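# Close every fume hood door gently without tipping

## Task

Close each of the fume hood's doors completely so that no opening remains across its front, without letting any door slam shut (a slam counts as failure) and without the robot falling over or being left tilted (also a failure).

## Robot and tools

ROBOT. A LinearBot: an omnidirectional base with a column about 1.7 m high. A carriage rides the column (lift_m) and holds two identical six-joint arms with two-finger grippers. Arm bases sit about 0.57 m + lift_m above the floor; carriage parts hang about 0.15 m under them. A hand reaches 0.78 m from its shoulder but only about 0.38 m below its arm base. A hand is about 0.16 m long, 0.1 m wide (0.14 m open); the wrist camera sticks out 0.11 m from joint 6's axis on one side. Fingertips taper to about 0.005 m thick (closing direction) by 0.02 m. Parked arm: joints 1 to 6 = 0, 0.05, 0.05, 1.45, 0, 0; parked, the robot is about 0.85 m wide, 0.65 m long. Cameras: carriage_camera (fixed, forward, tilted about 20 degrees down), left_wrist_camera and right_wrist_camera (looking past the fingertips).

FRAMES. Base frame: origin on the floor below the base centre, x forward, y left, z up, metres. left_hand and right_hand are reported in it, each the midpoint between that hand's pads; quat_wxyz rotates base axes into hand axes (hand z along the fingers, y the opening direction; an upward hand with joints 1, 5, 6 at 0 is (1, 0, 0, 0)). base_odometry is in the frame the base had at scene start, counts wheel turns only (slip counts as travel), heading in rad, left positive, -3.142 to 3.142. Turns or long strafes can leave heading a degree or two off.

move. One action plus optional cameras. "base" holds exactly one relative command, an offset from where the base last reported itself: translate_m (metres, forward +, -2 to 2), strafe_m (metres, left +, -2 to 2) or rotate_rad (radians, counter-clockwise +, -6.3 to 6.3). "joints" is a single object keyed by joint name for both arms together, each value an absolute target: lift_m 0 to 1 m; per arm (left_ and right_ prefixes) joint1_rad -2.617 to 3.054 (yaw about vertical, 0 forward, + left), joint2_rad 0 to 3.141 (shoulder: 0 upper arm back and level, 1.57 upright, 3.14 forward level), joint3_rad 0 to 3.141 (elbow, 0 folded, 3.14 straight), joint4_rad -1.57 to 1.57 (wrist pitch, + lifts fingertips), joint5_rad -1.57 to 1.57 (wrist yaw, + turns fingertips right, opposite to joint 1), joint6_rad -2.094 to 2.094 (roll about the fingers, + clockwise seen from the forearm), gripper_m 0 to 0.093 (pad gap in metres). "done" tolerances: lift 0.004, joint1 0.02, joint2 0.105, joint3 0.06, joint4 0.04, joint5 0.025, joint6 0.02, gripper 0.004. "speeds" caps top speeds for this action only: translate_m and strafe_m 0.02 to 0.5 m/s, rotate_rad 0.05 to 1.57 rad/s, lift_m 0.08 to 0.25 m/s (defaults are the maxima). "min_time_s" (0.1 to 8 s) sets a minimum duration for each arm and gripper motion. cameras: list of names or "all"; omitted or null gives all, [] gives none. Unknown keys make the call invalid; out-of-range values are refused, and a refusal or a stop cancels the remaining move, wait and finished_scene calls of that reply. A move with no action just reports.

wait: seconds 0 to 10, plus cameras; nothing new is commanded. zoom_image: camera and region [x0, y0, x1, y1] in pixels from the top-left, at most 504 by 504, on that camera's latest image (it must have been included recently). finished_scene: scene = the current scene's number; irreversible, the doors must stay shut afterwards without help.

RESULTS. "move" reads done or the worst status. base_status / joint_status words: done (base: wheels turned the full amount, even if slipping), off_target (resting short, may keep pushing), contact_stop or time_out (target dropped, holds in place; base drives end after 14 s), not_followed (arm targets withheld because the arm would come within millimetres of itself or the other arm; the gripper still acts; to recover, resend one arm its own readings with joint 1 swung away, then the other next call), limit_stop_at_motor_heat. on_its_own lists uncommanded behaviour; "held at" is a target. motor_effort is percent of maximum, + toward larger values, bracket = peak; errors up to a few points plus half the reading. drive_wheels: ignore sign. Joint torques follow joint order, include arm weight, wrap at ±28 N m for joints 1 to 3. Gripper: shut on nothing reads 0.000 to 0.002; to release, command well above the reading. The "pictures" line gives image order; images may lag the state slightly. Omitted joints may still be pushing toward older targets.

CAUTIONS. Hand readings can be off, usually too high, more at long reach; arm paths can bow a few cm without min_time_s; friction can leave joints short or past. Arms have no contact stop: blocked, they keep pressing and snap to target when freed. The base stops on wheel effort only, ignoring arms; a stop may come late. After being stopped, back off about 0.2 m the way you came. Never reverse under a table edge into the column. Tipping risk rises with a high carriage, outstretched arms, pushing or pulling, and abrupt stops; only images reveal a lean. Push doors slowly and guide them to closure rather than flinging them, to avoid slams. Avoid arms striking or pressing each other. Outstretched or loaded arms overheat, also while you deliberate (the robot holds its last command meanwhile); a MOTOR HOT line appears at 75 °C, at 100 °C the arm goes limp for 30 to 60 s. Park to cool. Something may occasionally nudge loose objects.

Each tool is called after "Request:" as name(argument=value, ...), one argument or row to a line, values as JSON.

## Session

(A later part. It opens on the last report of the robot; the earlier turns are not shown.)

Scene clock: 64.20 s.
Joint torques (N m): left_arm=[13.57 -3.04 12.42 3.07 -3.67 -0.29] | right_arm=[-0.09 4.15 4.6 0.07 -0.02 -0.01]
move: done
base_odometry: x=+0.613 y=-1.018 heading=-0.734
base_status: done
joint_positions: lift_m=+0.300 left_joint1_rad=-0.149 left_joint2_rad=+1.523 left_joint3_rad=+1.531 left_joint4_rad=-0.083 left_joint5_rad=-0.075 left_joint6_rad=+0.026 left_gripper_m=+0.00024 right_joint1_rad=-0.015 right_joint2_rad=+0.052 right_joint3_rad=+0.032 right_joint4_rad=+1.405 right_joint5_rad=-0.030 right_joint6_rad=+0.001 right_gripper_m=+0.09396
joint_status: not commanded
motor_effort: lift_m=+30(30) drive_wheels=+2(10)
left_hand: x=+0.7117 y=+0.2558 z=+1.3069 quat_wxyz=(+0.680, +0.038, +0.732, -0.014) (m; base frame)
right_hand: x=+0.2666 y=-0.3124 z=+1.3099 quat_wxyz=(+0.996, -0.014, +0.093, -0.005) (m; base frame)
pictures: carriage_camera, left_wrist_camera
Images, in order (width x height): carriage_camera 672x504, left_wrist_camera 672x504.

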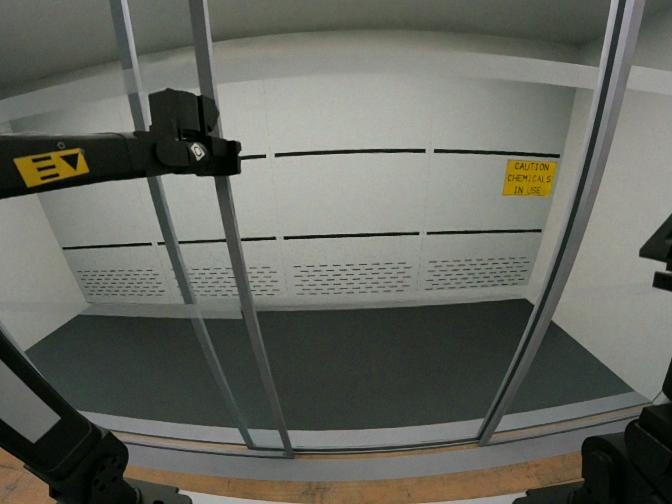

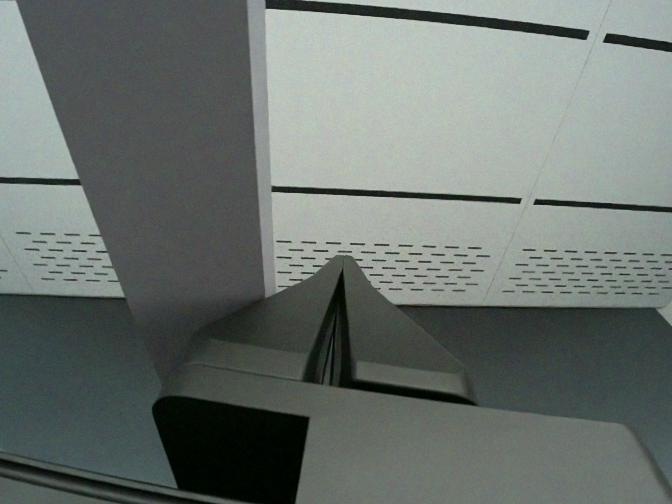

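Request:
move(
  base={"strafe_m": 0.11},
  speeds={"strafe_m": 0.05},
  cameras=["carriage_camera"],
)

Request:
zoom_image(
  camera="carriage_camera",
  region=[150, 350, 350, 480],
)

Scene clock: 67.17 s.
Joint torques (N m): left_arm=[14.11 -2.22 12.51 3.13 -4 -0.32] | right_arm=[0.1 4.1 4.66 0.04 -0.04 -0.02]
move: done
base_odometry: x=+0.687 y=-0.936 heading=-0.734
base_status: done
joint_positions: lift_m=+0.300 left_joint1_rad=-0.155 left_joint2_rad=+1.517 left_joint3_rad=+1.531 left_joint4_rad=-0.094 left_joint5_rad=-0.043 left_joint6_rad=+0.029 left_gripper_m=+0.00024 right_joint1_rad=-0.015 right_joint2_rad=+0.052 right_joint3_rad=+0.032 right_joint4_rad=+1.405 right_joint5_rad=-0.030 right_joint6_rad=+0.001 right_gripper_m=+0.09396
joint_status: not commanded
motor_effort: lift_m=+30(30) drive_wheels=+2(11)
left_hand: x=+0.7086 y=+0.2476 z=+1.3071 quat_wxyz=(+0.678, +0.053, +0.733, -0.027) (m; base frame)
right_hand: x=+0.2666 y=-0.3124 z=+1.3099 quat_wxyz=(+0.996, -0.014, +0.093, -0.005) (m; base frame)
pictures: carriage_camera
Images, in order (width x height): carriage_camera 672x504.

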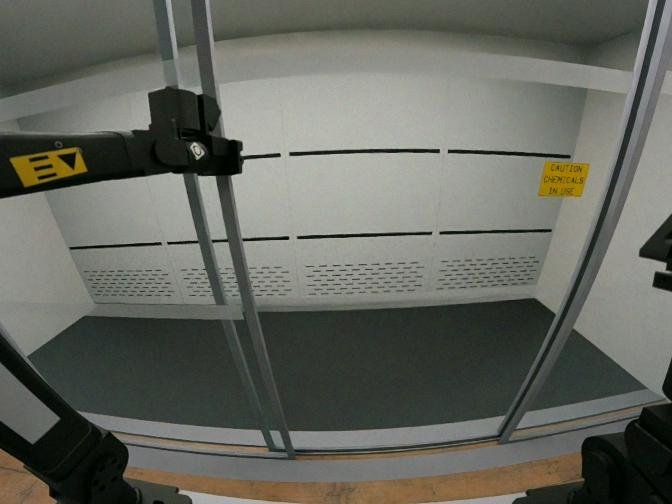

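Scaled by 2.520 from the camera's 672x504 image, which has a finer 960x720 frame.

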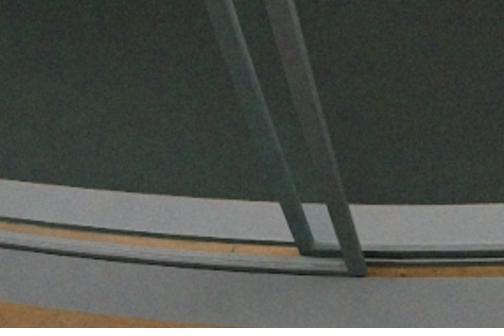

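Request:
move(
  base={"strafe_m": 0.05},
  speeds={"strafe_m": 0.05},
  cameras=["carriage_camera"],
)

Request:
move(
  base={"strafe_m": -0.15},
  speeds={"strafe_m": 0.1},
  cameras=[],
)

Request:
move(
  base={"translate_m": -0.3},
  cameras=[],
)

Request:
move(
  base={"strafe_m": 0.9},
  joints={"left_joint1_rad": 0, "left_joint2_rad": 0.05, "left_joint3_rad": 0.05, "left_joint4_rad": 1.45, "left_joint5_rad": 0, "left_joint6_rad": 0},
  cameras=["carriage_camera"],
)

Request:
zoom_image(
  camera="carriage_camera",
  region=[50, 0, 386, 400],
)

Request:
zoom_image(
  camera="carriage_camera",
  region=[300, 250, 672, 450],
)

Scene clock: 69.00 s.
Joint torques (N m): left_arm=[13.98 -2.25 12.23 3.28 -4.26 -0.33] | right_arm=[-0.13 4.04 4.66 0.04 -0.03 0.01]
move: done
base_odometry: x=+0.721 y=-0.900 heading=-0.734
base_status: done
joint_positions: lift_m=+0.300 left_joint1_rad=-0.154 left_joint2_rad=+1.513 left_joint3_rad=+1.531 left_joint4_rad=-0.101 left_joint5_rad=-0.025 left_joint6_rad=+0.031 left_gripper_m=+0.00024 right_joint1_rad=-0.015 right_joint2_rad=+0.052 right_joint3_rad=+0.032 right_joint4_rad=+1.405 right_joint5_rad=-0.030 right_joint6_rad=+0.001 right_gripper_m=+0.09396
joint_status: not commanded
motor_effort: lift_m=+30(30) drive_wheels=+2(11)
left_hand: x=+0.7070 y=+0.2452 z=+1.3073 quat_wxyz=(+0.677, +0.060, +0.733, -0.033) (m; base frame)
right_hand: x=+0.2666 y=-0.3124 z=+1.3099 quat_wxyz=(+0.996, -0.014, +0.093, -0.005) (m; base frame)
pictures: carriage_camera
Images, in order (width x height): carriage_camera 672x504.

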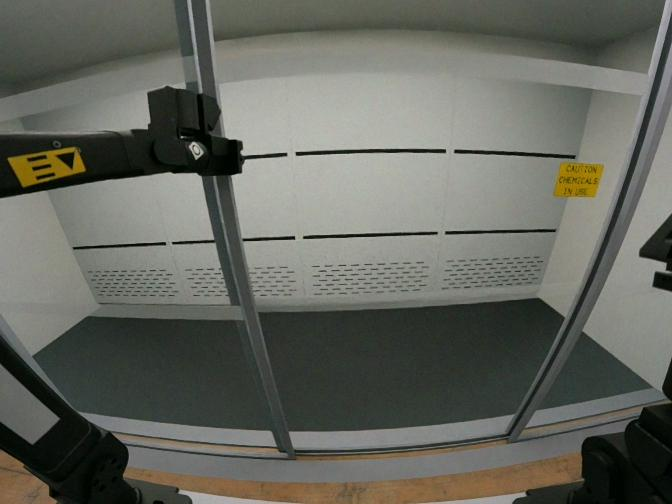

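Scene clock: 71.17 s.
Joint torques (N m): left_arm=[-0.59 -4.96 12.11 2.4 0.51 -0.16] | right_arm=[-0.18 4.01 4.64 0 -0.02 -0.01]
move: done
base_odometry: x=+0.620 y=-1.011 heading=-0.734
base_status: done
joint_positions: lift_m=+0.300 left_joint1_rad=+0.006 left_joint2_rad=+1.543 left_joint3_rad=+1.535 left_joint4_rad=-0.026 left_joint5_rad=-0.450 left_joint6_rad=+0.013 left_gripper_m=+0.00026 right_joint1_rad=-0.015 right_joint2_rad=+0.052 right_joint3_rad=+0.032 right_joint4_rad=+1.405 right_joint5_rad=-0.030 right_joint6_rad=+0.001 right_gripper_m=+0.09396
joint_status: not commanded
motor_effort: lift_m=+30(30) drive_wheels=-3(12)
left_hand: x=+0.7049 y=+0.3947 z=+1.3134 quat_wxyz=(+0.676, -0.153, +0.702, +0.167) (m; base frame)
right_hand: x=+0.2666 y=-0.3124 z=+1.3099 quat_wxyz=(+0.996, -0.014, +0.093, -0.005) (m; base frame)
pictures: none
No camera images: "cameras" was empty.

Scene clock: 73.73 s.
Joint torques (N m): left_arm=[-0.5 -8.25 11.95 2.34 0.13 -0.14] | right_arm=[-0.03 3.92 4.75 0.04 -0.06 -0.01]
move: done
base_odometry: x=+0.397 y=-0.810 heading=-0.734
base_status: done
joint_positions: lift_m=+0.300 left_joint1_rad=+0.005 left_joint2_rad=+1.574 left_joint3_rad=+1.536 left_joint4_rad=-0.016 left_joint5_rad=-0.411 left_joint6_rad=+0.013 left_gripper_m=+0.00026 right_joint1_rad=-0.015 right_joint2_rad=+0.052 right_joint3_rad=+0.032 right_joint4_rad=+1.406 right_joint5_rad=-0.030 right_joint6_rad=+0.001 right_gripper_m=+0.09396
joint_status: not commanded
motor_effort: lift_m=+29(30) drive_wheels=+0(10)
left_hand: x=+0.7174 y=+0.3881 z=+1.3016 quat_wxyz=(+0.672, -0.137, +0.711, +0.154) (m; base frame)
right_hand: x=+0.2664 y=-0.3124 z=+1.3099 quat_wxyz=(+0.996, -0.014, +0.092, -0.005) (m; base frame)
pictures: none
No camera images: "cameras" was empty.

Scene clock: 77.93 s.
Joint torques (N m): left_arm=[-0.35 2.89 4.97 0.05 0.14 -0.13] | right_arm=[-0.09 4 4.68 0.03 -0.02 0.03]
move: done
base_odometry: x=+1.000 y=-0.141 heading=-0.733
base_status: done
joint_positions: lift_m=+0.300 left_joint1_rad=+0.000 left_joint2_rad=+0.054 left_joint3_rad=+0.063 left_joint4_rad=+1.436 left_joint5_rad=-0.011 left_joint6_rad=+0.013 left_gripper_m=+0.00026 right_joint1_rad=-0.015 right_joint2_rad=+0.052 right_joint3_rad=+0.032 right_joint4_rad=+1.406 right_joint5_rad=-0.030 right_joint6_rad=+0.001 right_gripper_m=+0.09396
joint_status: all done
motor_effort: lift_m=+30(30) drive_wheels=-2(10)
left_hand: x=+0.2505 y=+0.3188 z=+1.3197 quat_wxyz=(+0.998, -0.005, +0.063, +0.007) (m; base frame)
right_hand: x=+0.2664 y=-0.3124 z=+1.3099 quat_wxyz=(+0.996, -0.014, +0.092, -0.005) (m; base frame)
pictures: carriage_camera
Images, in order (width x height): carriage_camera 672x504.

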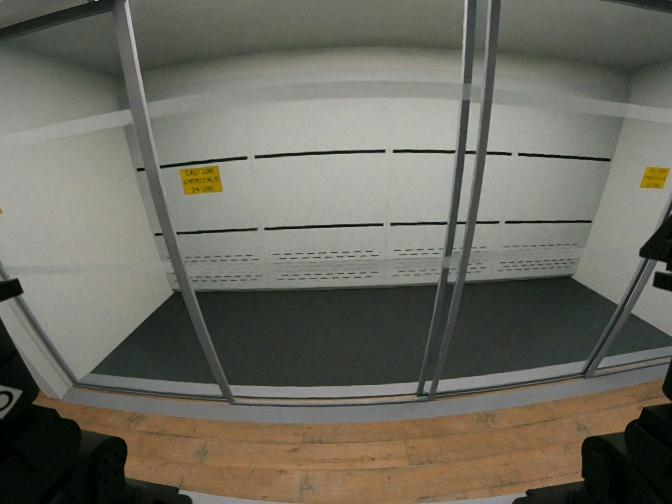

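Scaled by 1.260 from the camera's 672x504 image, which has a finer 960x720 frame.

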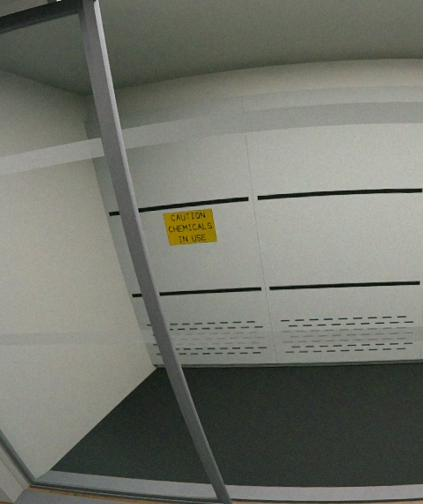

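Scaled by 1.355 from the camera's 672x504 image, which has a finer 960x720 frame.

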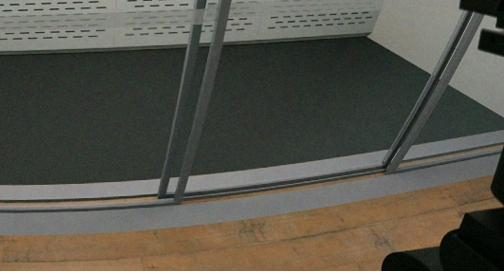

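Request:
zoom_image(
  camera="carriage_camera",
  region=[170, 280, 290, 420],
)

Request:
zoom_image(
  camera="carriage_camera",
  region=[80, 0, 200, 120],
)

Request:
move(
  base={"strafe_m": 0.8},
  cameras=["carriage_camera"],
)

Request:
zoom_image(
  camera="carriage_camera",
  region=[150, 280, 350, 430],
)

Request:
zoom_image(
  camera="carriage_camera",
  region=[300, 280, 500, 430],
)

Scaled by 3.600 from the camera's 672x504 image, which has a finer 960x720 frame.

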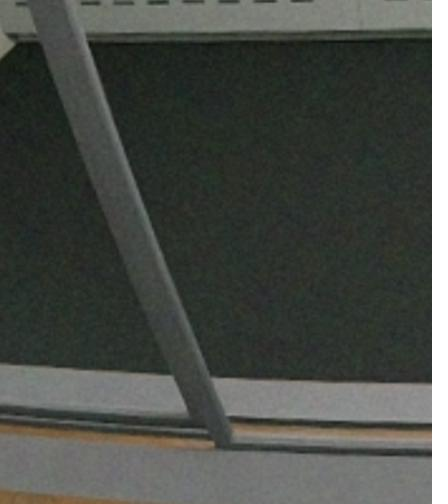

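Scaled by 4.200 from the camera's 672x504 image, which has a finer 960x720 frame.

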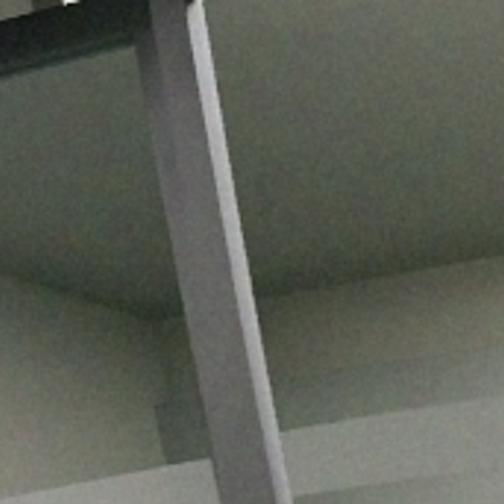

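Scene clock: 82.13 s.
Joint torques (N m): left_arm=[-0.46 3 5.19 0.08 0.09 -0.17] | right_arm=[-0.14 3.99 4.74 0.04 -0.01 0]
move: done
base_odometry: x=+1.535 y=+0.453 heading=-0.733
base_status: done
joint_positions: lift_m=+0.300 left_joint1_rad=+0.000 left_joint2_rad=+0.054 left_joint3_rad=+0.063 left_joint4_rad=+1.437 left_joint5_rad=-0.008 left_joint6_rad=+0.013 left_gripper_m=+0.00026 right_joint1_rad=-0.015 right_joint2_rad=+0.052 right_joint3_rad=+0.032 right_joint4_rad=+1.406 right_joint5_rad=-0.030 right_joint6_rad=+0.001 right_gripper_m=+0.09396
joint_status: not commanded
motor_effort: lift_m=+29(30) drive_wheels=-2(9)
left_hand: x=+0.2503 y=+0.3183 z=+1.3197 quat_wxyz=(+0.998, -0.004, +0.063, +0.007) (m; base frame)
right_hand: x=+0.2664 y=-0.3124 z=+1.3099 quat_wxyz=(+0.996, -0.014, +0.092, -0.005) (m; base frame)
pictures: carriage_camera
Images, in order (width x height): carriage_camera 672x504.

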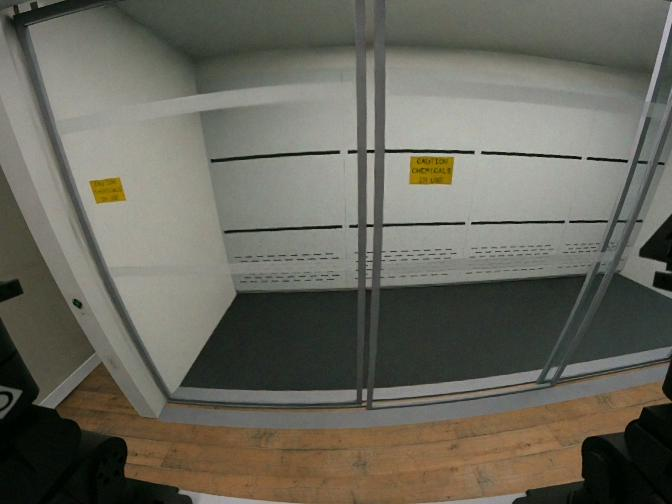

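Scaled by 2.520 from the camera's 672x504 image, which has a finer 960x720 frame.

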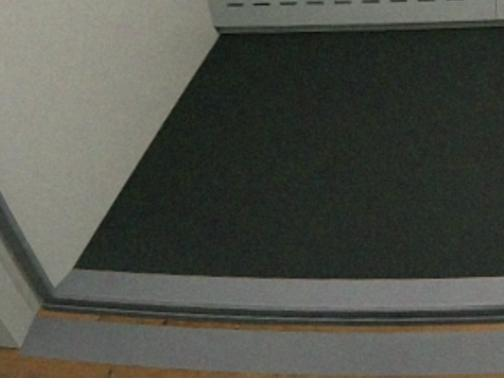

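Scaled by 2.520 from the camera's 672x504 image, which has a finer 960x720 frame.

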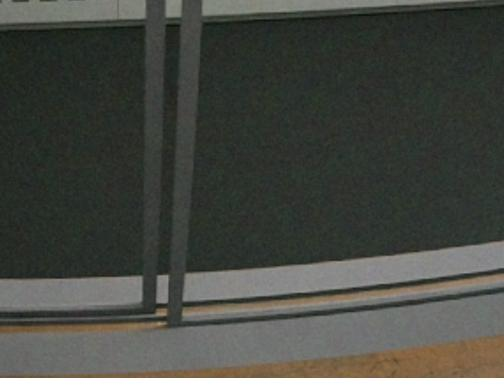

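Request:
move(
  base={"strafe_m": -1.7},
  joints={"left_joint1_rad": 0, "left_joint2_rad": 1.57, "left_joint3_rad": 1.57, "left_joint4_rad": 0, "left_joint5_rad": -0.4, "left_joint6_rad": 0, "left_gripper_m": 0.0},
  min_time_s=4,
  cameras=[],
)

Request:
move(
  base={"translate_m": 0.26},
  speeds={"translate_m": 0.15},
  cameras=["carriage_camera","left_wrist_camera"],
)

Scene clock: 88.60 s.
Joint torques (N m): left_arm=[0.32 -7.5 12.97 2.07 -0.15 -0.15] | right_arm=[-0.18 4.03 4.7 0.02 -0.03 0.01]
move: done
base_odometry: x=+0.397 y=-0.809 heading=-0.733
base_status: done
joint_positions: lift_m=+0.300 left_joint1_rad=-0.002 left_joint2_rad=+1.565 left_joint3_rad=+1.528 left_joint4_rad=+0.005 left_joint5_rad=-0.389 left_joint6_rad=+0.013 left_gripper_m=+0.00026 right_joint1_rad=-0.015 right_joint2_rad=+0.052 right_joint3_rad=+0.032 right_joint4_rad=+1.406 right_joint5_rad=-0.030 right_joint6_rad=+0.001 right_gripper_m=+0.09396
joint_status: all done
motor_effort: lift_m=+30(30) drive_wheels=-2(10)
left_hand: x=+0.7174 y=+0.3812 z=+1.3067 quat_wxyz=(+0.682, -0.129, +0.706, +0.143) (m; base frame)
right_hand: x=+0.2664 y=-0.3124 z=+1.3099 quat_wxyz=(+0.996, -0.014, +0.092, -0.005) (m; base frame)
pictures: none
No camera images: "cameras" was empty.

Scene clock: 91.33 s.
Joint torques (N m): left_arm=[-0.03 -7.71 12.45 2.15 -0.17 -0.15] | right_arm=[0.06 3.88 4.62 0.03 0.02 0]
move: done
base_odometry: x=+0.590 y=-0.984 heading=-0.734
base_status: done
joint_positions: lift_m=+0.300 left_joint1_rad=-0.002 left_joint2_rad=+1.570 left_joint3_rad=+1.531 left_joint4_rad=+0.002 left_joint5_rad=-0.389 left_joint6_rad=+0.013 left_gripper_m=+0.00026 right_joint1_rad=-0.015 right_joint2_rad=+0.052 right_joint3_rad=+0.032 right_joint4_rad=+1.406 right_joint5_rad=-0.030 right_joint6_rad=+0.001 right_gripper_m=+0.09396
joint_status: not commanded
motor_effort: lift_m=+30(30) drive_wheels=+1(7)
left_hand: x=+0.7186 y=+0.3812 z=+1.3050 quat_wxyz=(+0.680, -0.129, +0.708, +0.143) (m; base frame)
right_hand: x=+0.2663 y=-0.3124 z=+1.3099 quat_wxyz=(+0.996, -0.014, +0.092, -0.005) (m; base frame)
pictures: carriage_camera, left_wrist_camera
Images, in order (width x height): carriage_camera 672x504, left_wrist_camera 672x504.

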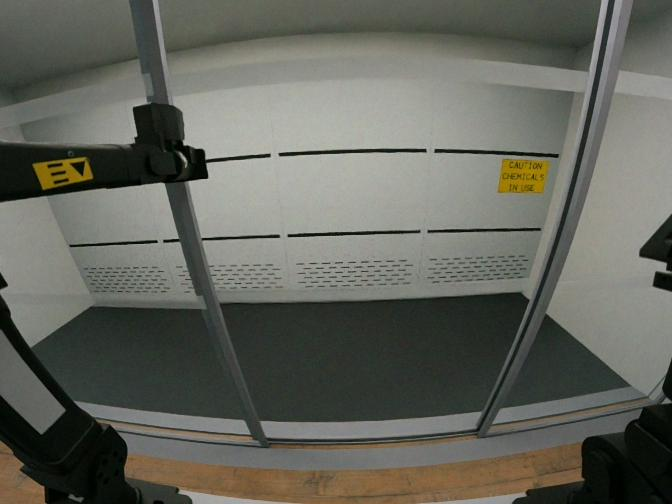

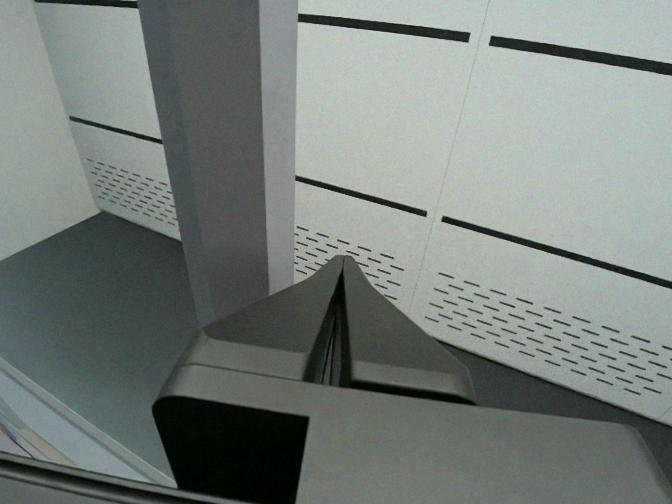

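Request:
move(
  base={"translate_m": 0.02},
  speeds={"translate_m": 0.05},
  cameras=[],
)

Request:
move(
  base={"strafe_m": 0.205},
  speeds={"strafe_m": 0.05},
  cameras=["carriage_camera","left_wrist_camera"],
)

Request:
zoom_image(
  camera="carriage_camera",
  region=[200, 350, 360, 470],
)

Scene clock: 92.80 s.
Joint torques (N m): left_arm=[0.17 -7.94 12.52 2.11 -0.14 -0.14] | right_arm=[-0.12 3.96 4.52 0.07 -0.02 0.03]
move: done
base_odometry: x=+0.604 y=-0.997 heading=-0.734
base_status: done
joint_positions: lift_m=+0.300 left_joint1_rad=-0.002 left_joint2_rad=+1.572 left_joint3_rad=+1.531 left_joint4_rad=+0.001 left_joint5_rad=-0.389 left_joint6_rad=+0.013 left_gripper_m=+0.00026 right_joint1_rad=-0.015 right_joint2_rad=+0.052 right_joint3_rad=+0.032 right_joint4_rad=+1.406 right_joint5_rad=-0.030 right_joint6_rad=+0.001 right_gripper_m=+0.09396
joint_status: not commanded
motor_effort: lift_m=+30(30) drive_wheels=+1(9)
left_hand: x=+0.7192 y=+0.3812 z=+1.3043 quat_wxyz=(+0.679, -0.129, +0.708, +0.143) (m; base frame)
right_hand: x=+0.2663 y=-0.3124 z=+1.3099 quat_wxyz=(+0.996, -0.014, +0.092, -0.005) (m; base frame)
pictures: none
No camera images: "cameras" was empty.

Scene clock: 97.70 s.
Joint torques (N m): left_arm=[13.16 -6.64 12.44 2.54 -3.66 -0.12] | right_arm=[-0.12 4.01 4.63 0.08 -0.05 -0.01]
move: done
base_odometry: x=+0.742 y=-0.845 heading=-0.734
base_status: done
joint_positions: lift_m=+0.300 left_joint1_rad=-0.147 left_joint2_rad=+1.557 left_joint3_rad=+1.531 left_joint4_rad=-0.031 left_joint5_rad=-0.078 left_joint6_rad=+0.013 left_gripper_m=+0.00025 right_joint1_rad=-0.015 right_joint2_rad=+0.052 right_joint3_rad=+0.032 right_joint4_rad=+1.406 right_joint5_rad=-0.030 right_joint6_rad=+0.001 right_gripper_m=+0.09396
joint_status: not commanded
motor_effort: lift_m=+30(30) drive_wheels=+2(14)
left_hand: x=+0.7229 y=+0.2555 z=+1.3031 quat_wxyz=(+0.686, +0.031, +0.726, -0.018) (m; base frame)
right_hand: x=+0.2663 y=-0.3124 z=+1.3099 quat_wxyz=(+0.996, -0.014, +0.092, -0.005) (m; base frame)
pictures: carriage_camera, left_wrist_camera
Images, in order (width x height): carriage_camera 672x504, left_wrist_camera 672x504.

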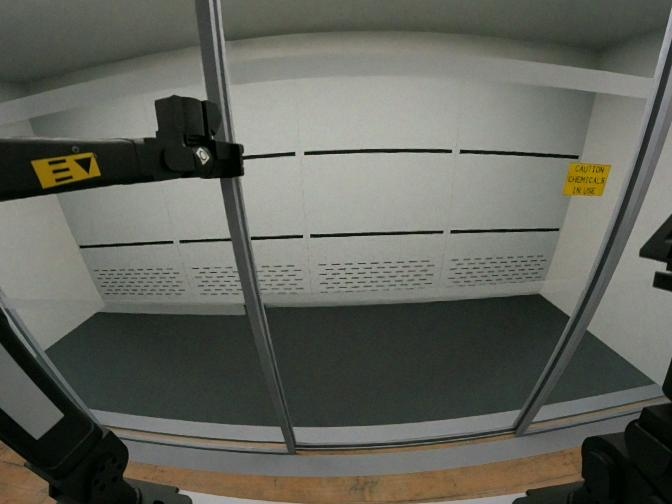

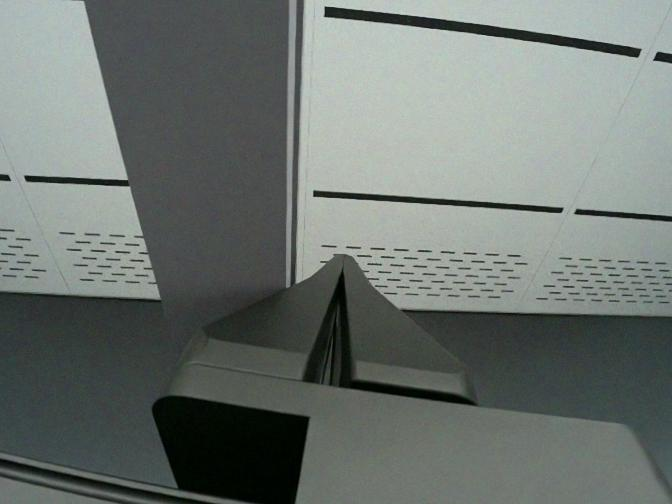

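Scaled by 3.150 from the camera's 672x504 image, which has a finer 960x720 frame.

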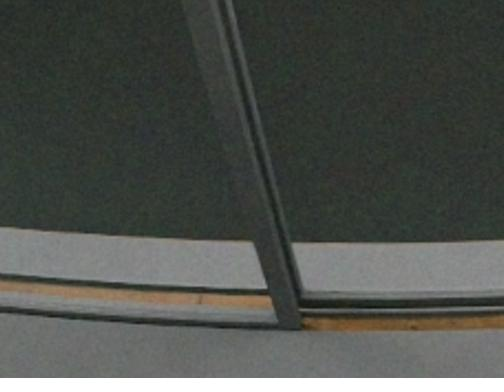

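Request:
move(
  base={"strafe_m": -0.15},
  speeds={"strafe_m": 0.1},
  cameras=[],
)

Request:
move(
  base={"translate_m": -0.28},
  cameras=[],
)

Request:
move(
  base={"strafe_m": -0.8},
  joints={"left_joint1_rad": 0, "left_joint2_rad": 0.05, "left_joint3_rad": 0.05, "left_joint4_rad": 1.45, "left_joint5_rad": 0, "left_joint6_rad": 0},
  cameras=["carriage_camera"],
)

Request:
zoom_image(
  camera="carriage_camera",
  region=[280, 260, 440, 430],
)

Request:
zoom_image(
  camera="carriage_camera",
  region=[480, 260, 660, 430],
)

Scene clock: 100.30 s.
Joint torques (N m): left_arm=[0.03 -7.38 12.45 2.28 -0.18 -0.07] | right_arm=[-0.02 4.04 4.62 0.01 -0.07 -0.01]
move: done
base_odometry: x=+0.641 y=-0.957 heading=-0.734
base_status: done
joint_positions: lift_m=+0.300 left_joint1_rad=-0.003 left_joint2_rad=+1.566 left_joint3_rad=+1.531 left_joint4_rad=-0.014 left_joint5_rad=-0.388 left_joint6_rad=+0.006 left_gripper_m=+0.00026 right_joint1_rad=-0.015 right_joint2_rad=+0.052 right_joint3_rad=+0.032 right_joint4_rad=+1.406 right_joint5_rad=-0.030 right_joint6_rad=+0.001 right_gripper_m=+0.09396
joint_status: not commanded
motor_effort: lift_m=+30(30) drive_wheels=-3(10)
left_hand: x=+0.7173 y=+0.3803 z=+1.3038 quat_wxyz=(+0.677, -0.130, +0.711, +0.141) (m; base frame)
right_hand: x=+0.2663 y=-0.3124 z=+1.3099 quat_wxyz=(+0.996, -0.014, +0.092, -0.005) (m; base frame)
pictures: none
No camera images: "cameras" was empty.

Scene clock: 102.70 s.
Joint torques (N m): left_arm=[0.12 -7.72 12.38 2.32 -0.18 -0.03] | right_arm=[0.02 4.01 4.59 0 -0.02 0.01]
move: done
base_odometry: x=+0.433 y=-0.769 heading=-0.734
base_status: done
joint_positions: lift_m=+0.300 left_joint1_rad=-0.003 left_joint2_rad=+1.570 left_joint3_rad=+1.531 left_joint4_rad=-0.013 left_joint5_rad=-0.389 left_joint6_rad=+0.006 left_gripper_m=+0.00026 right_joint1_rad=-0.015 right_joint2_rad=+0.052 right_joint3_rad=+0.032 right_joint4_rad=+1.407 right_joint5_rad=-0.030 right_joint6_rad=+0.001 right_gripper_m=+0.09396
joint_status: not commanded
motor_effort: lift_m=+29(30) drive_wheels=-1(8)
left_hand: x=+0.7187 y=+0.3804 z=+1.3017 quat_wxyz=(+0.675, -0.130, +0.712, +0.141) (m; base frame)
right_hand: x=+0.2662 y=-0.3124 z=+1.3100 quat_wxyz=(+0.996, -0.014, +0.092, -0.005) (m; base frame)
pictures: none
No camera images: "cameras" was empty.

Scene clock: 106.67 s.
Joint torques (N m): left_arm=[0.03 3.22 5.27 0.04 0.1 -0.03] | right_arm=[-0.09 3.99 4.7 -0.01 -0.02 -0.05]
move: done
base_odometry: x=-0.103 y=-1.363 heading=-0.734
base_status: done
joint_positions: lift_m=+0.300 left_joint1_rad=-0.001 left_joint2_rad=+0.054 left_joint3_rad=+0.062 left_joint4_rad=+1.436 left_joint5_rad=-0.008 left_joint6_rad=+0.006 left_gripper_m=+0.00025 right_joint1_rad=-0.015 right_joint2_rad=+0.052 right_joint3_rad=+0.032 right_joint4_rad=+1.407 right_joint5_rad=-0.031 right_joint6_rad=+0.001 right_gripper_m=+0.09396
joint_status: all done
motor_effort: lift_m=+30(30) drive_wheels=-2(11)
left_hand: x=+0.2507 y=+0.3183 z=+1.3196 quat_wxyz=(+0.998, -0.004, +0.063, +0.003) (m; base frame)
right_hand: x=+0.2662 y=-0.3122 z=+1.3100 quat_wxyz=(+0.996, -0.015, +0.092, -0.005) (m; base frame)
pictures: carriage_camera
Images, in order (width x height): carriage_camera 672x504.

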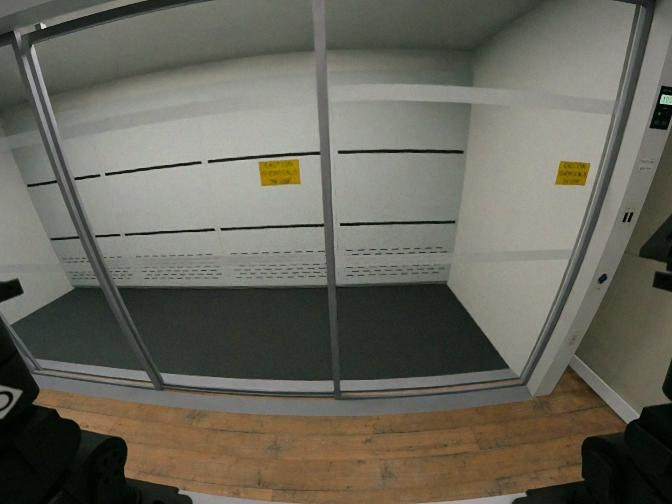

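Scaled by 2.965 from the camera's 672x504 image, which has a finer 960x720 frame.

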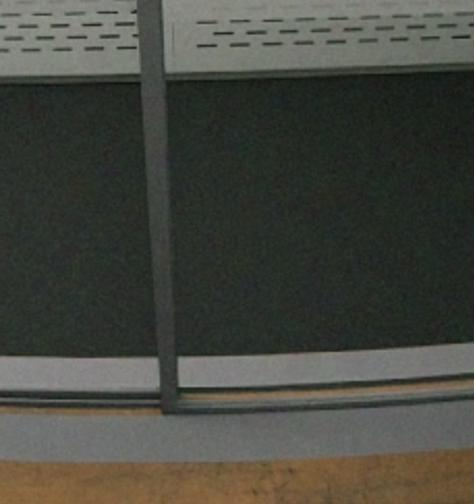

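Scaled by 2.800 from the camera's 672x504 image, which has a finer 960x720 frame.

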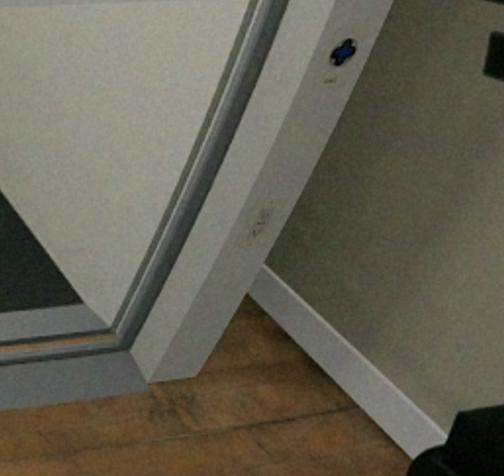

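Request:
move(
  base={"strafe_m": 0.95},
  cameras=["carriage_camera"],
)

Request:
zoom_image(
  camera="carriage_camera",
  region=[260, 260, 420, 430],
)

Request:
move(
  base={"strafe_m": 1.05},
  cameras=["carriage_camera"],
)

Request:
zoom_image(
  camera="carriage_camera",
  region=[260, 260, 420, 430],
)

Scene clock: 113.60 s.
Joint torques (N m): left_arm=[-0.13 3.11 5.01 0.09 0.06 -0.03] | right_arm=[-0.08 3.95 4.68 0.04 0.02 0.03]
move: done
base_odometry: x=+0.533 y=-0.657 heading=-0.734
base_status: done
joint_positions: lift_m=+0.300 left_joint1_rad=-0.001 left_joint2_rad=+0.054 left_joint3_rad=+0.062 left_joint4_rad=+1.440 left_joint5_rad=-0.007 left_joint6_rad=+0.006 left_gripper_m=+0.00025 right_joint1_rad=-0.015 right_joint2_rad=+0.052 right_joint3_rad=+0.032 right_joint4_rad=+1.406 right_joint5_rad=-0.031 right_joint6_rad=+0.001 right_gripper_m=+0.09396
joint_status: not commanded
motor_effort: lift_m=+29(30) drive_wheels=-2(11)
left_hand: x=+0.2496 y=+0.3180 z=+1.3197 quat_wxyz=(+0.998, -0.003, +0.061, +0.003) (m; base frame)
right_hand: x=+0.2665 y=-0.3122 z=+1.3099 quat_wxyz=(+0.996, -0.015, +0.092, -0.005) (m; base frame)
pictures: carriage_camera
Images, in order (width x height): carriage_camera 672x504.

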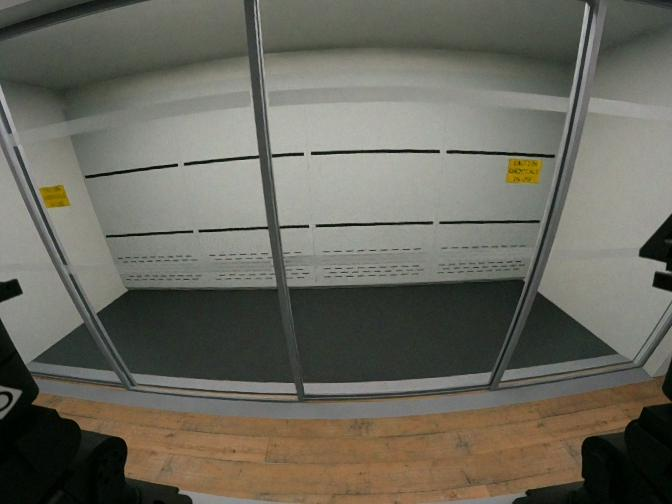

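Scaled by 2.965 from the camera's 672x504 image, which has a finer 960x720 frame.

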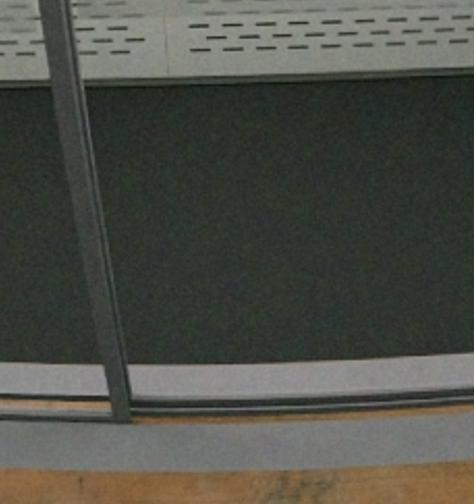

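Scene clock: 118.10 s.
Joint torques (N m): left_arm=[-0.03 3.04 5.03 0.05 0.05 0] | right_arm=[-0.12 4.22 4.7 -0.01 0.01 0.01]
move: done
base_odometry: x=+1.236 y=+0.123 heading=-0.734
base_status: done
joint_positions: lift_m=+0.300 left_joint1_rad=-0.001 left_joint2_rad=+0.054 left_joint3_rad=+0.062 left_joint4_rad=+1.440 left_joint5_rad=-0.007 left_joint6_rad=+0.006 left_gripper_m=+0.00025 right_joint1_rad=-0.015 right_joint2_rad=+0.052 right_joint3_rad=+0.032 right_joint4_rad=+1.406 right_joint5_rad=-0.031 right_joint6_rad=+0.001 right_gripper_m=+0.09396
joint_status: not commanded
motor_effort: lift_m=+29(30) drive_wheels=-2(11)
left_hand: x=+0.2496 y=+0.3180 z=+1.3197 quat_wxyz=(+0.998, -0.003, +0.061, +0.003) (m; base frame)
right_hand: x=+0.2665 y=-0.3122 z=+1.3099 quat_wxyz=(+0.996, -0.015, +0.092, -0.005) (m; base frame)
pictures: carriage_camera
Images, in order (width x height): carriage_camera 672x504.

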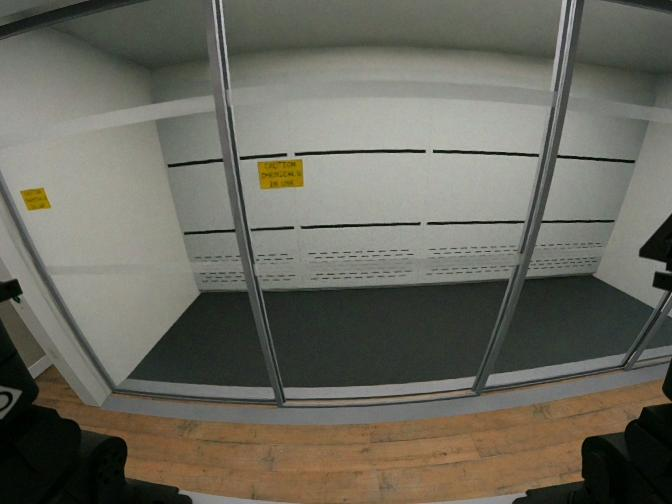

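Scaled by 2.965 from the camera's 672x504 image, which has a finer 960x720 frame.

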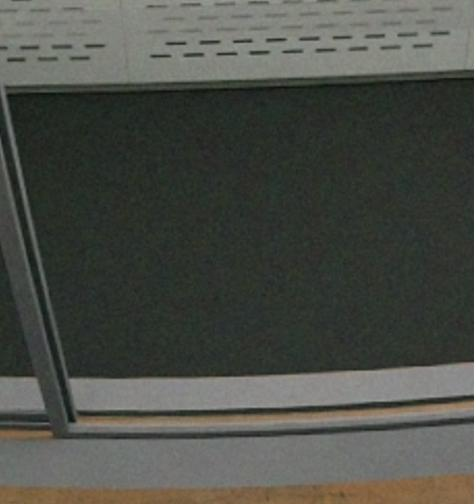

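Request:
move(
  base={"strafe_m": 0.28},
  cameras=["carriage_camera"],
)

Request:
zoom_image(
  camera="carriage_camera",
  region=[280, 0, 380, 110],
)

Request:
zoom_image(
  camera="carriage_camera",
  region=[280, 310, 400, 430],
)

Request:
zoom_image(
  camera="carriage_camera",
  region=[100, 310, 220, 430],
)

Scene clock: 121.07 s.
Joint torques (N m): left_arm=[0.06 3.29 5.15 0.04 0.04 -0.07] | right_arm=[-0.21 3.92 4.75 0.05 -0.04 0.02]
move: done
base_odometry: x=+1.424 y=+0.331 heading=-0.733
base_status: done
joint_positions: lift_m=+0.300 left_joint1_rad=-0.001 left_joint2_rad=+0.054 left_joint3_rad=+0.062 left_joint4_rad=+1.440 left_joint5_rad=-0.006 left_joint6_rad=+0.006 left_gripper_m=+0.00025 right_joint1_rad=-0.015 right_joint2_rad=+0.052 right_joint3_rad=+0.032 right_joint4_rad=+1.406 right_joint5_rad=-0.031 right_joint6_rad=+0.001 right_gripper_m=+0.09396
joint_status: not commanded
motor_effort: lift_m=+30(30) drive_wheels=-2(11)
left_hand: x=+0.2496 y=+0.3179 z=+1.3197 quat_wxyz=(+0.998, -0.003, +0.061, +0.003) (m; base frame)
right_hand: x=+0.2665 y=-0.3122 z=+1.3099 quat_wxyz=(+0.996, -0.015, +0.092, -0.005) (m; base frame)
pictures: carriage_camera
Images, in order (width x height): carriage_camera 672x504.

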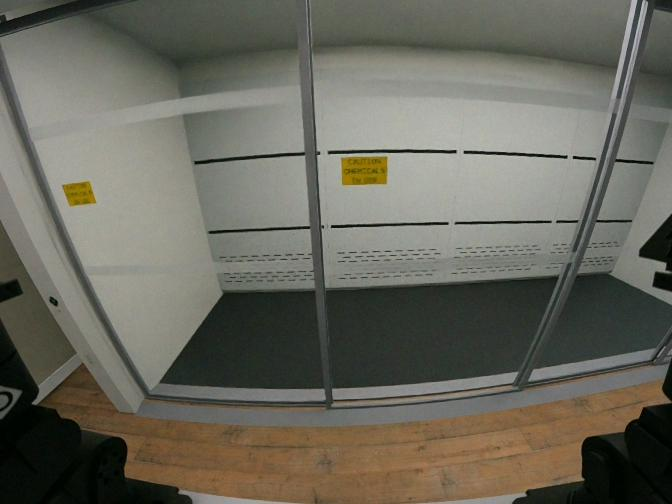

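Scaled by 4.582 from the camera's 672x504 image, which has a finer 960x720 frame.

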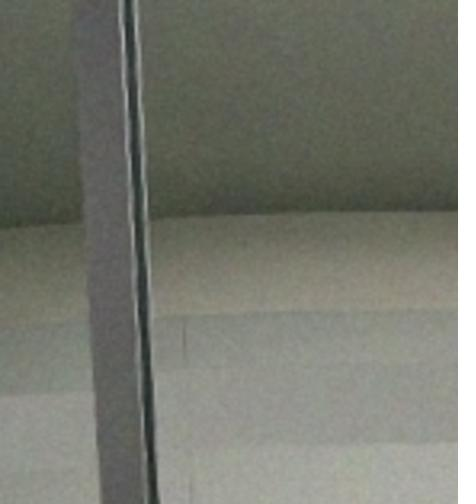

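Scaled by 4.200 from the camera's 672x504 image, which has a finer 960x720 frame.

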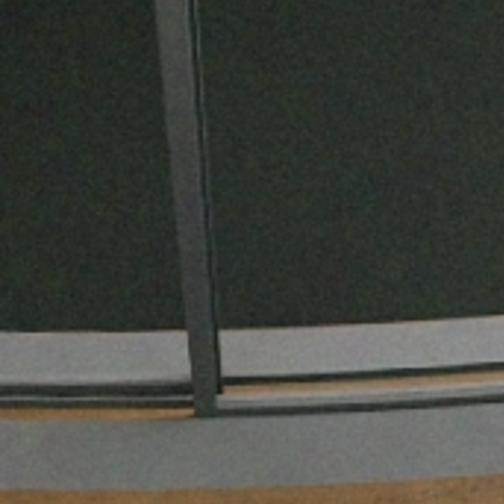

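Scaled by 4.200 from the camera's 672x504 image, which has a finer 960x720 frame.

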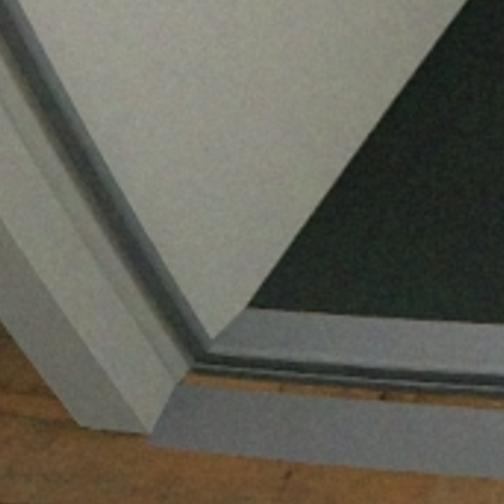

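Request:
move(
  base={"strafe_m": -1.3},
  cameras=["carriage_camera"],
)

Request:
zoom_image(
  camera="carriage_camera",
  region=[270, 300, 390, 420],
)

Request:
move(
  base={"strafe_m": -1.7},
  cameras=["carriage_camera"],
)

Request:
zoom_image(
  camera="carriage_camera",
  region=[270, 280, 430, 430],
)

Scene clock: 127.10 s.
Joint torques (N m): left_arm=[0.23 3.22 4.92 0.06 0.07 -0.03] | right_arm=[-0.13 4.07 4.53 0.07 0.02 -0.02]
move: done
base_odometry: x=+0.553 y=-0.635 heading=-0.734
base_status: done
joint_positions: lift_m=+0.300 left_joint1_rad=-0.001 left_joint2_rad=+0.054 left_joint3_rad=+0.062 left_joint4_rad=+1.442 left_joint5_rad=-0.006 left_joint6_rad=+0.006 left_gripper_m=+0.00025 right_joint1_rad=-0.015 right_joint2_rad=+0.052 right_joint3_rad=+0.032 right_joint4_rad=+1.405 right_joint5_rad=-0.031 right_joint6_rad=+0.001 right_gripper_m=+0.09396
joint_status: not commanded
motor_effort: lift_m=+30(30) drive_wheels=-2(11)
left_hand: x=+0.2491 y=+0.3178 z=+1.3198 quat_wxyz=(+0.998, -0.003, +0.060, +0.003) (m; base frame)
right_hand: x=+0.2666 y=-0.3122 z=+1.3099 quat_wxyz=(+0.996, -0.015, +0.093, -0.005) (m; base frame)
pictures: carriage_camera
Images, in order (width x height): carriage_camera 672x504.

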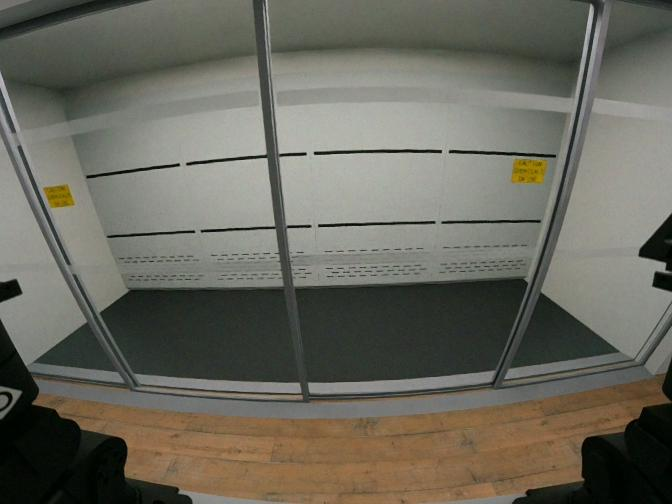

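Scaled by 4.200 from the camera's 672x504 image, which has a finer 960x720 frame.

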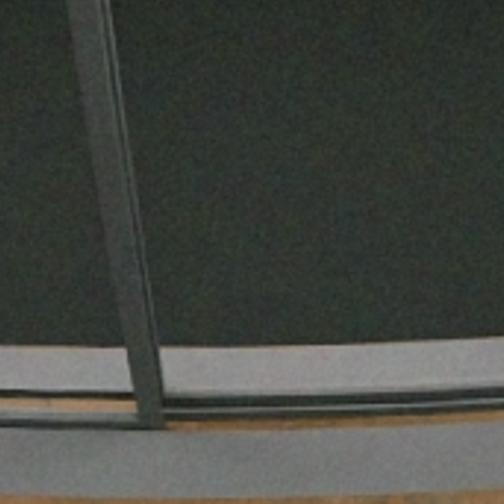

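Scene clock: 132.80 s.
Joint torques (N m): left_arm=[-0.25 3.07 5.12 0.05 0.07 -0.04] | right_arm=[-0.16 3.96 4.67 0.06 -0.04 -0.03]
move: done
base_odometry: x=-0.586 y=-1.897 heading=-0.734
base_status: done
joint_positions: lift_m=+0.300 left_joint1_rad=-0.001 left_joint2_rad=+0.054 left_joint3_rad=+0.062 left_joint4_rad=+1.442 left_joint5_rad=-0.005 left_joint6_rad=+0.006 left_gripper_m=+0.00025 right_joint1_rad=-0.015 right_joint2_rad=+0.052 right_joint3_rad=+0.032 right_joint4_rad=+1.405 right_joint5_rad=-0.031 right_joint6_rad=+0.001 right_gripper_m=+0.09396
joint_status: not commanded
motor_effort: lift_m=+30(30) drive_wheels=-2(11)
left_hand: x=+0.2491 y=+0.3177 z=+1.3198 quat_wxyz=(+0.998, -0.002, +0.060, +0.003) (m; base frame)
right_hand: x=+0.2666 y=-0.3122 z=+1.3099 quat_wxyz=(+0.996, -0.015, +0.093, -0.005) (m; base frame)
pictures: carriage_camera
Images, in order (width x height): carriage_camera 672x504.

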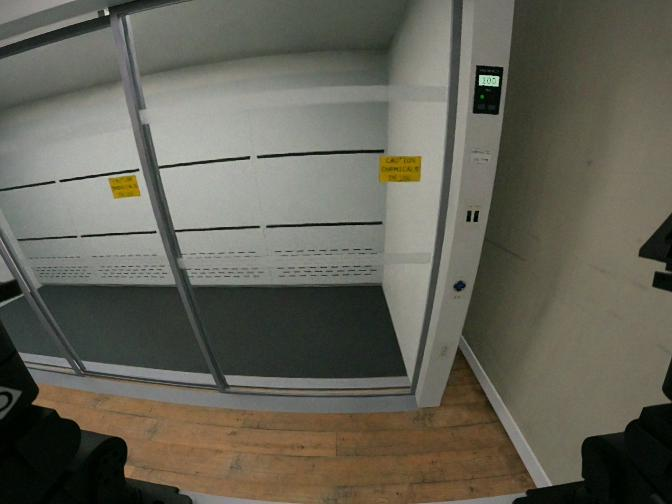

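Scaled by 3.150 from the camera's 672x504 image, which has a finer 960x720 frame.

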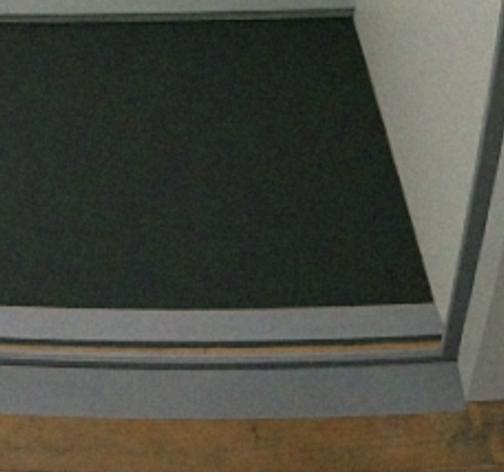

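Request:
finished_scene(
  scene=2,
)

The scene is finished: the task was done.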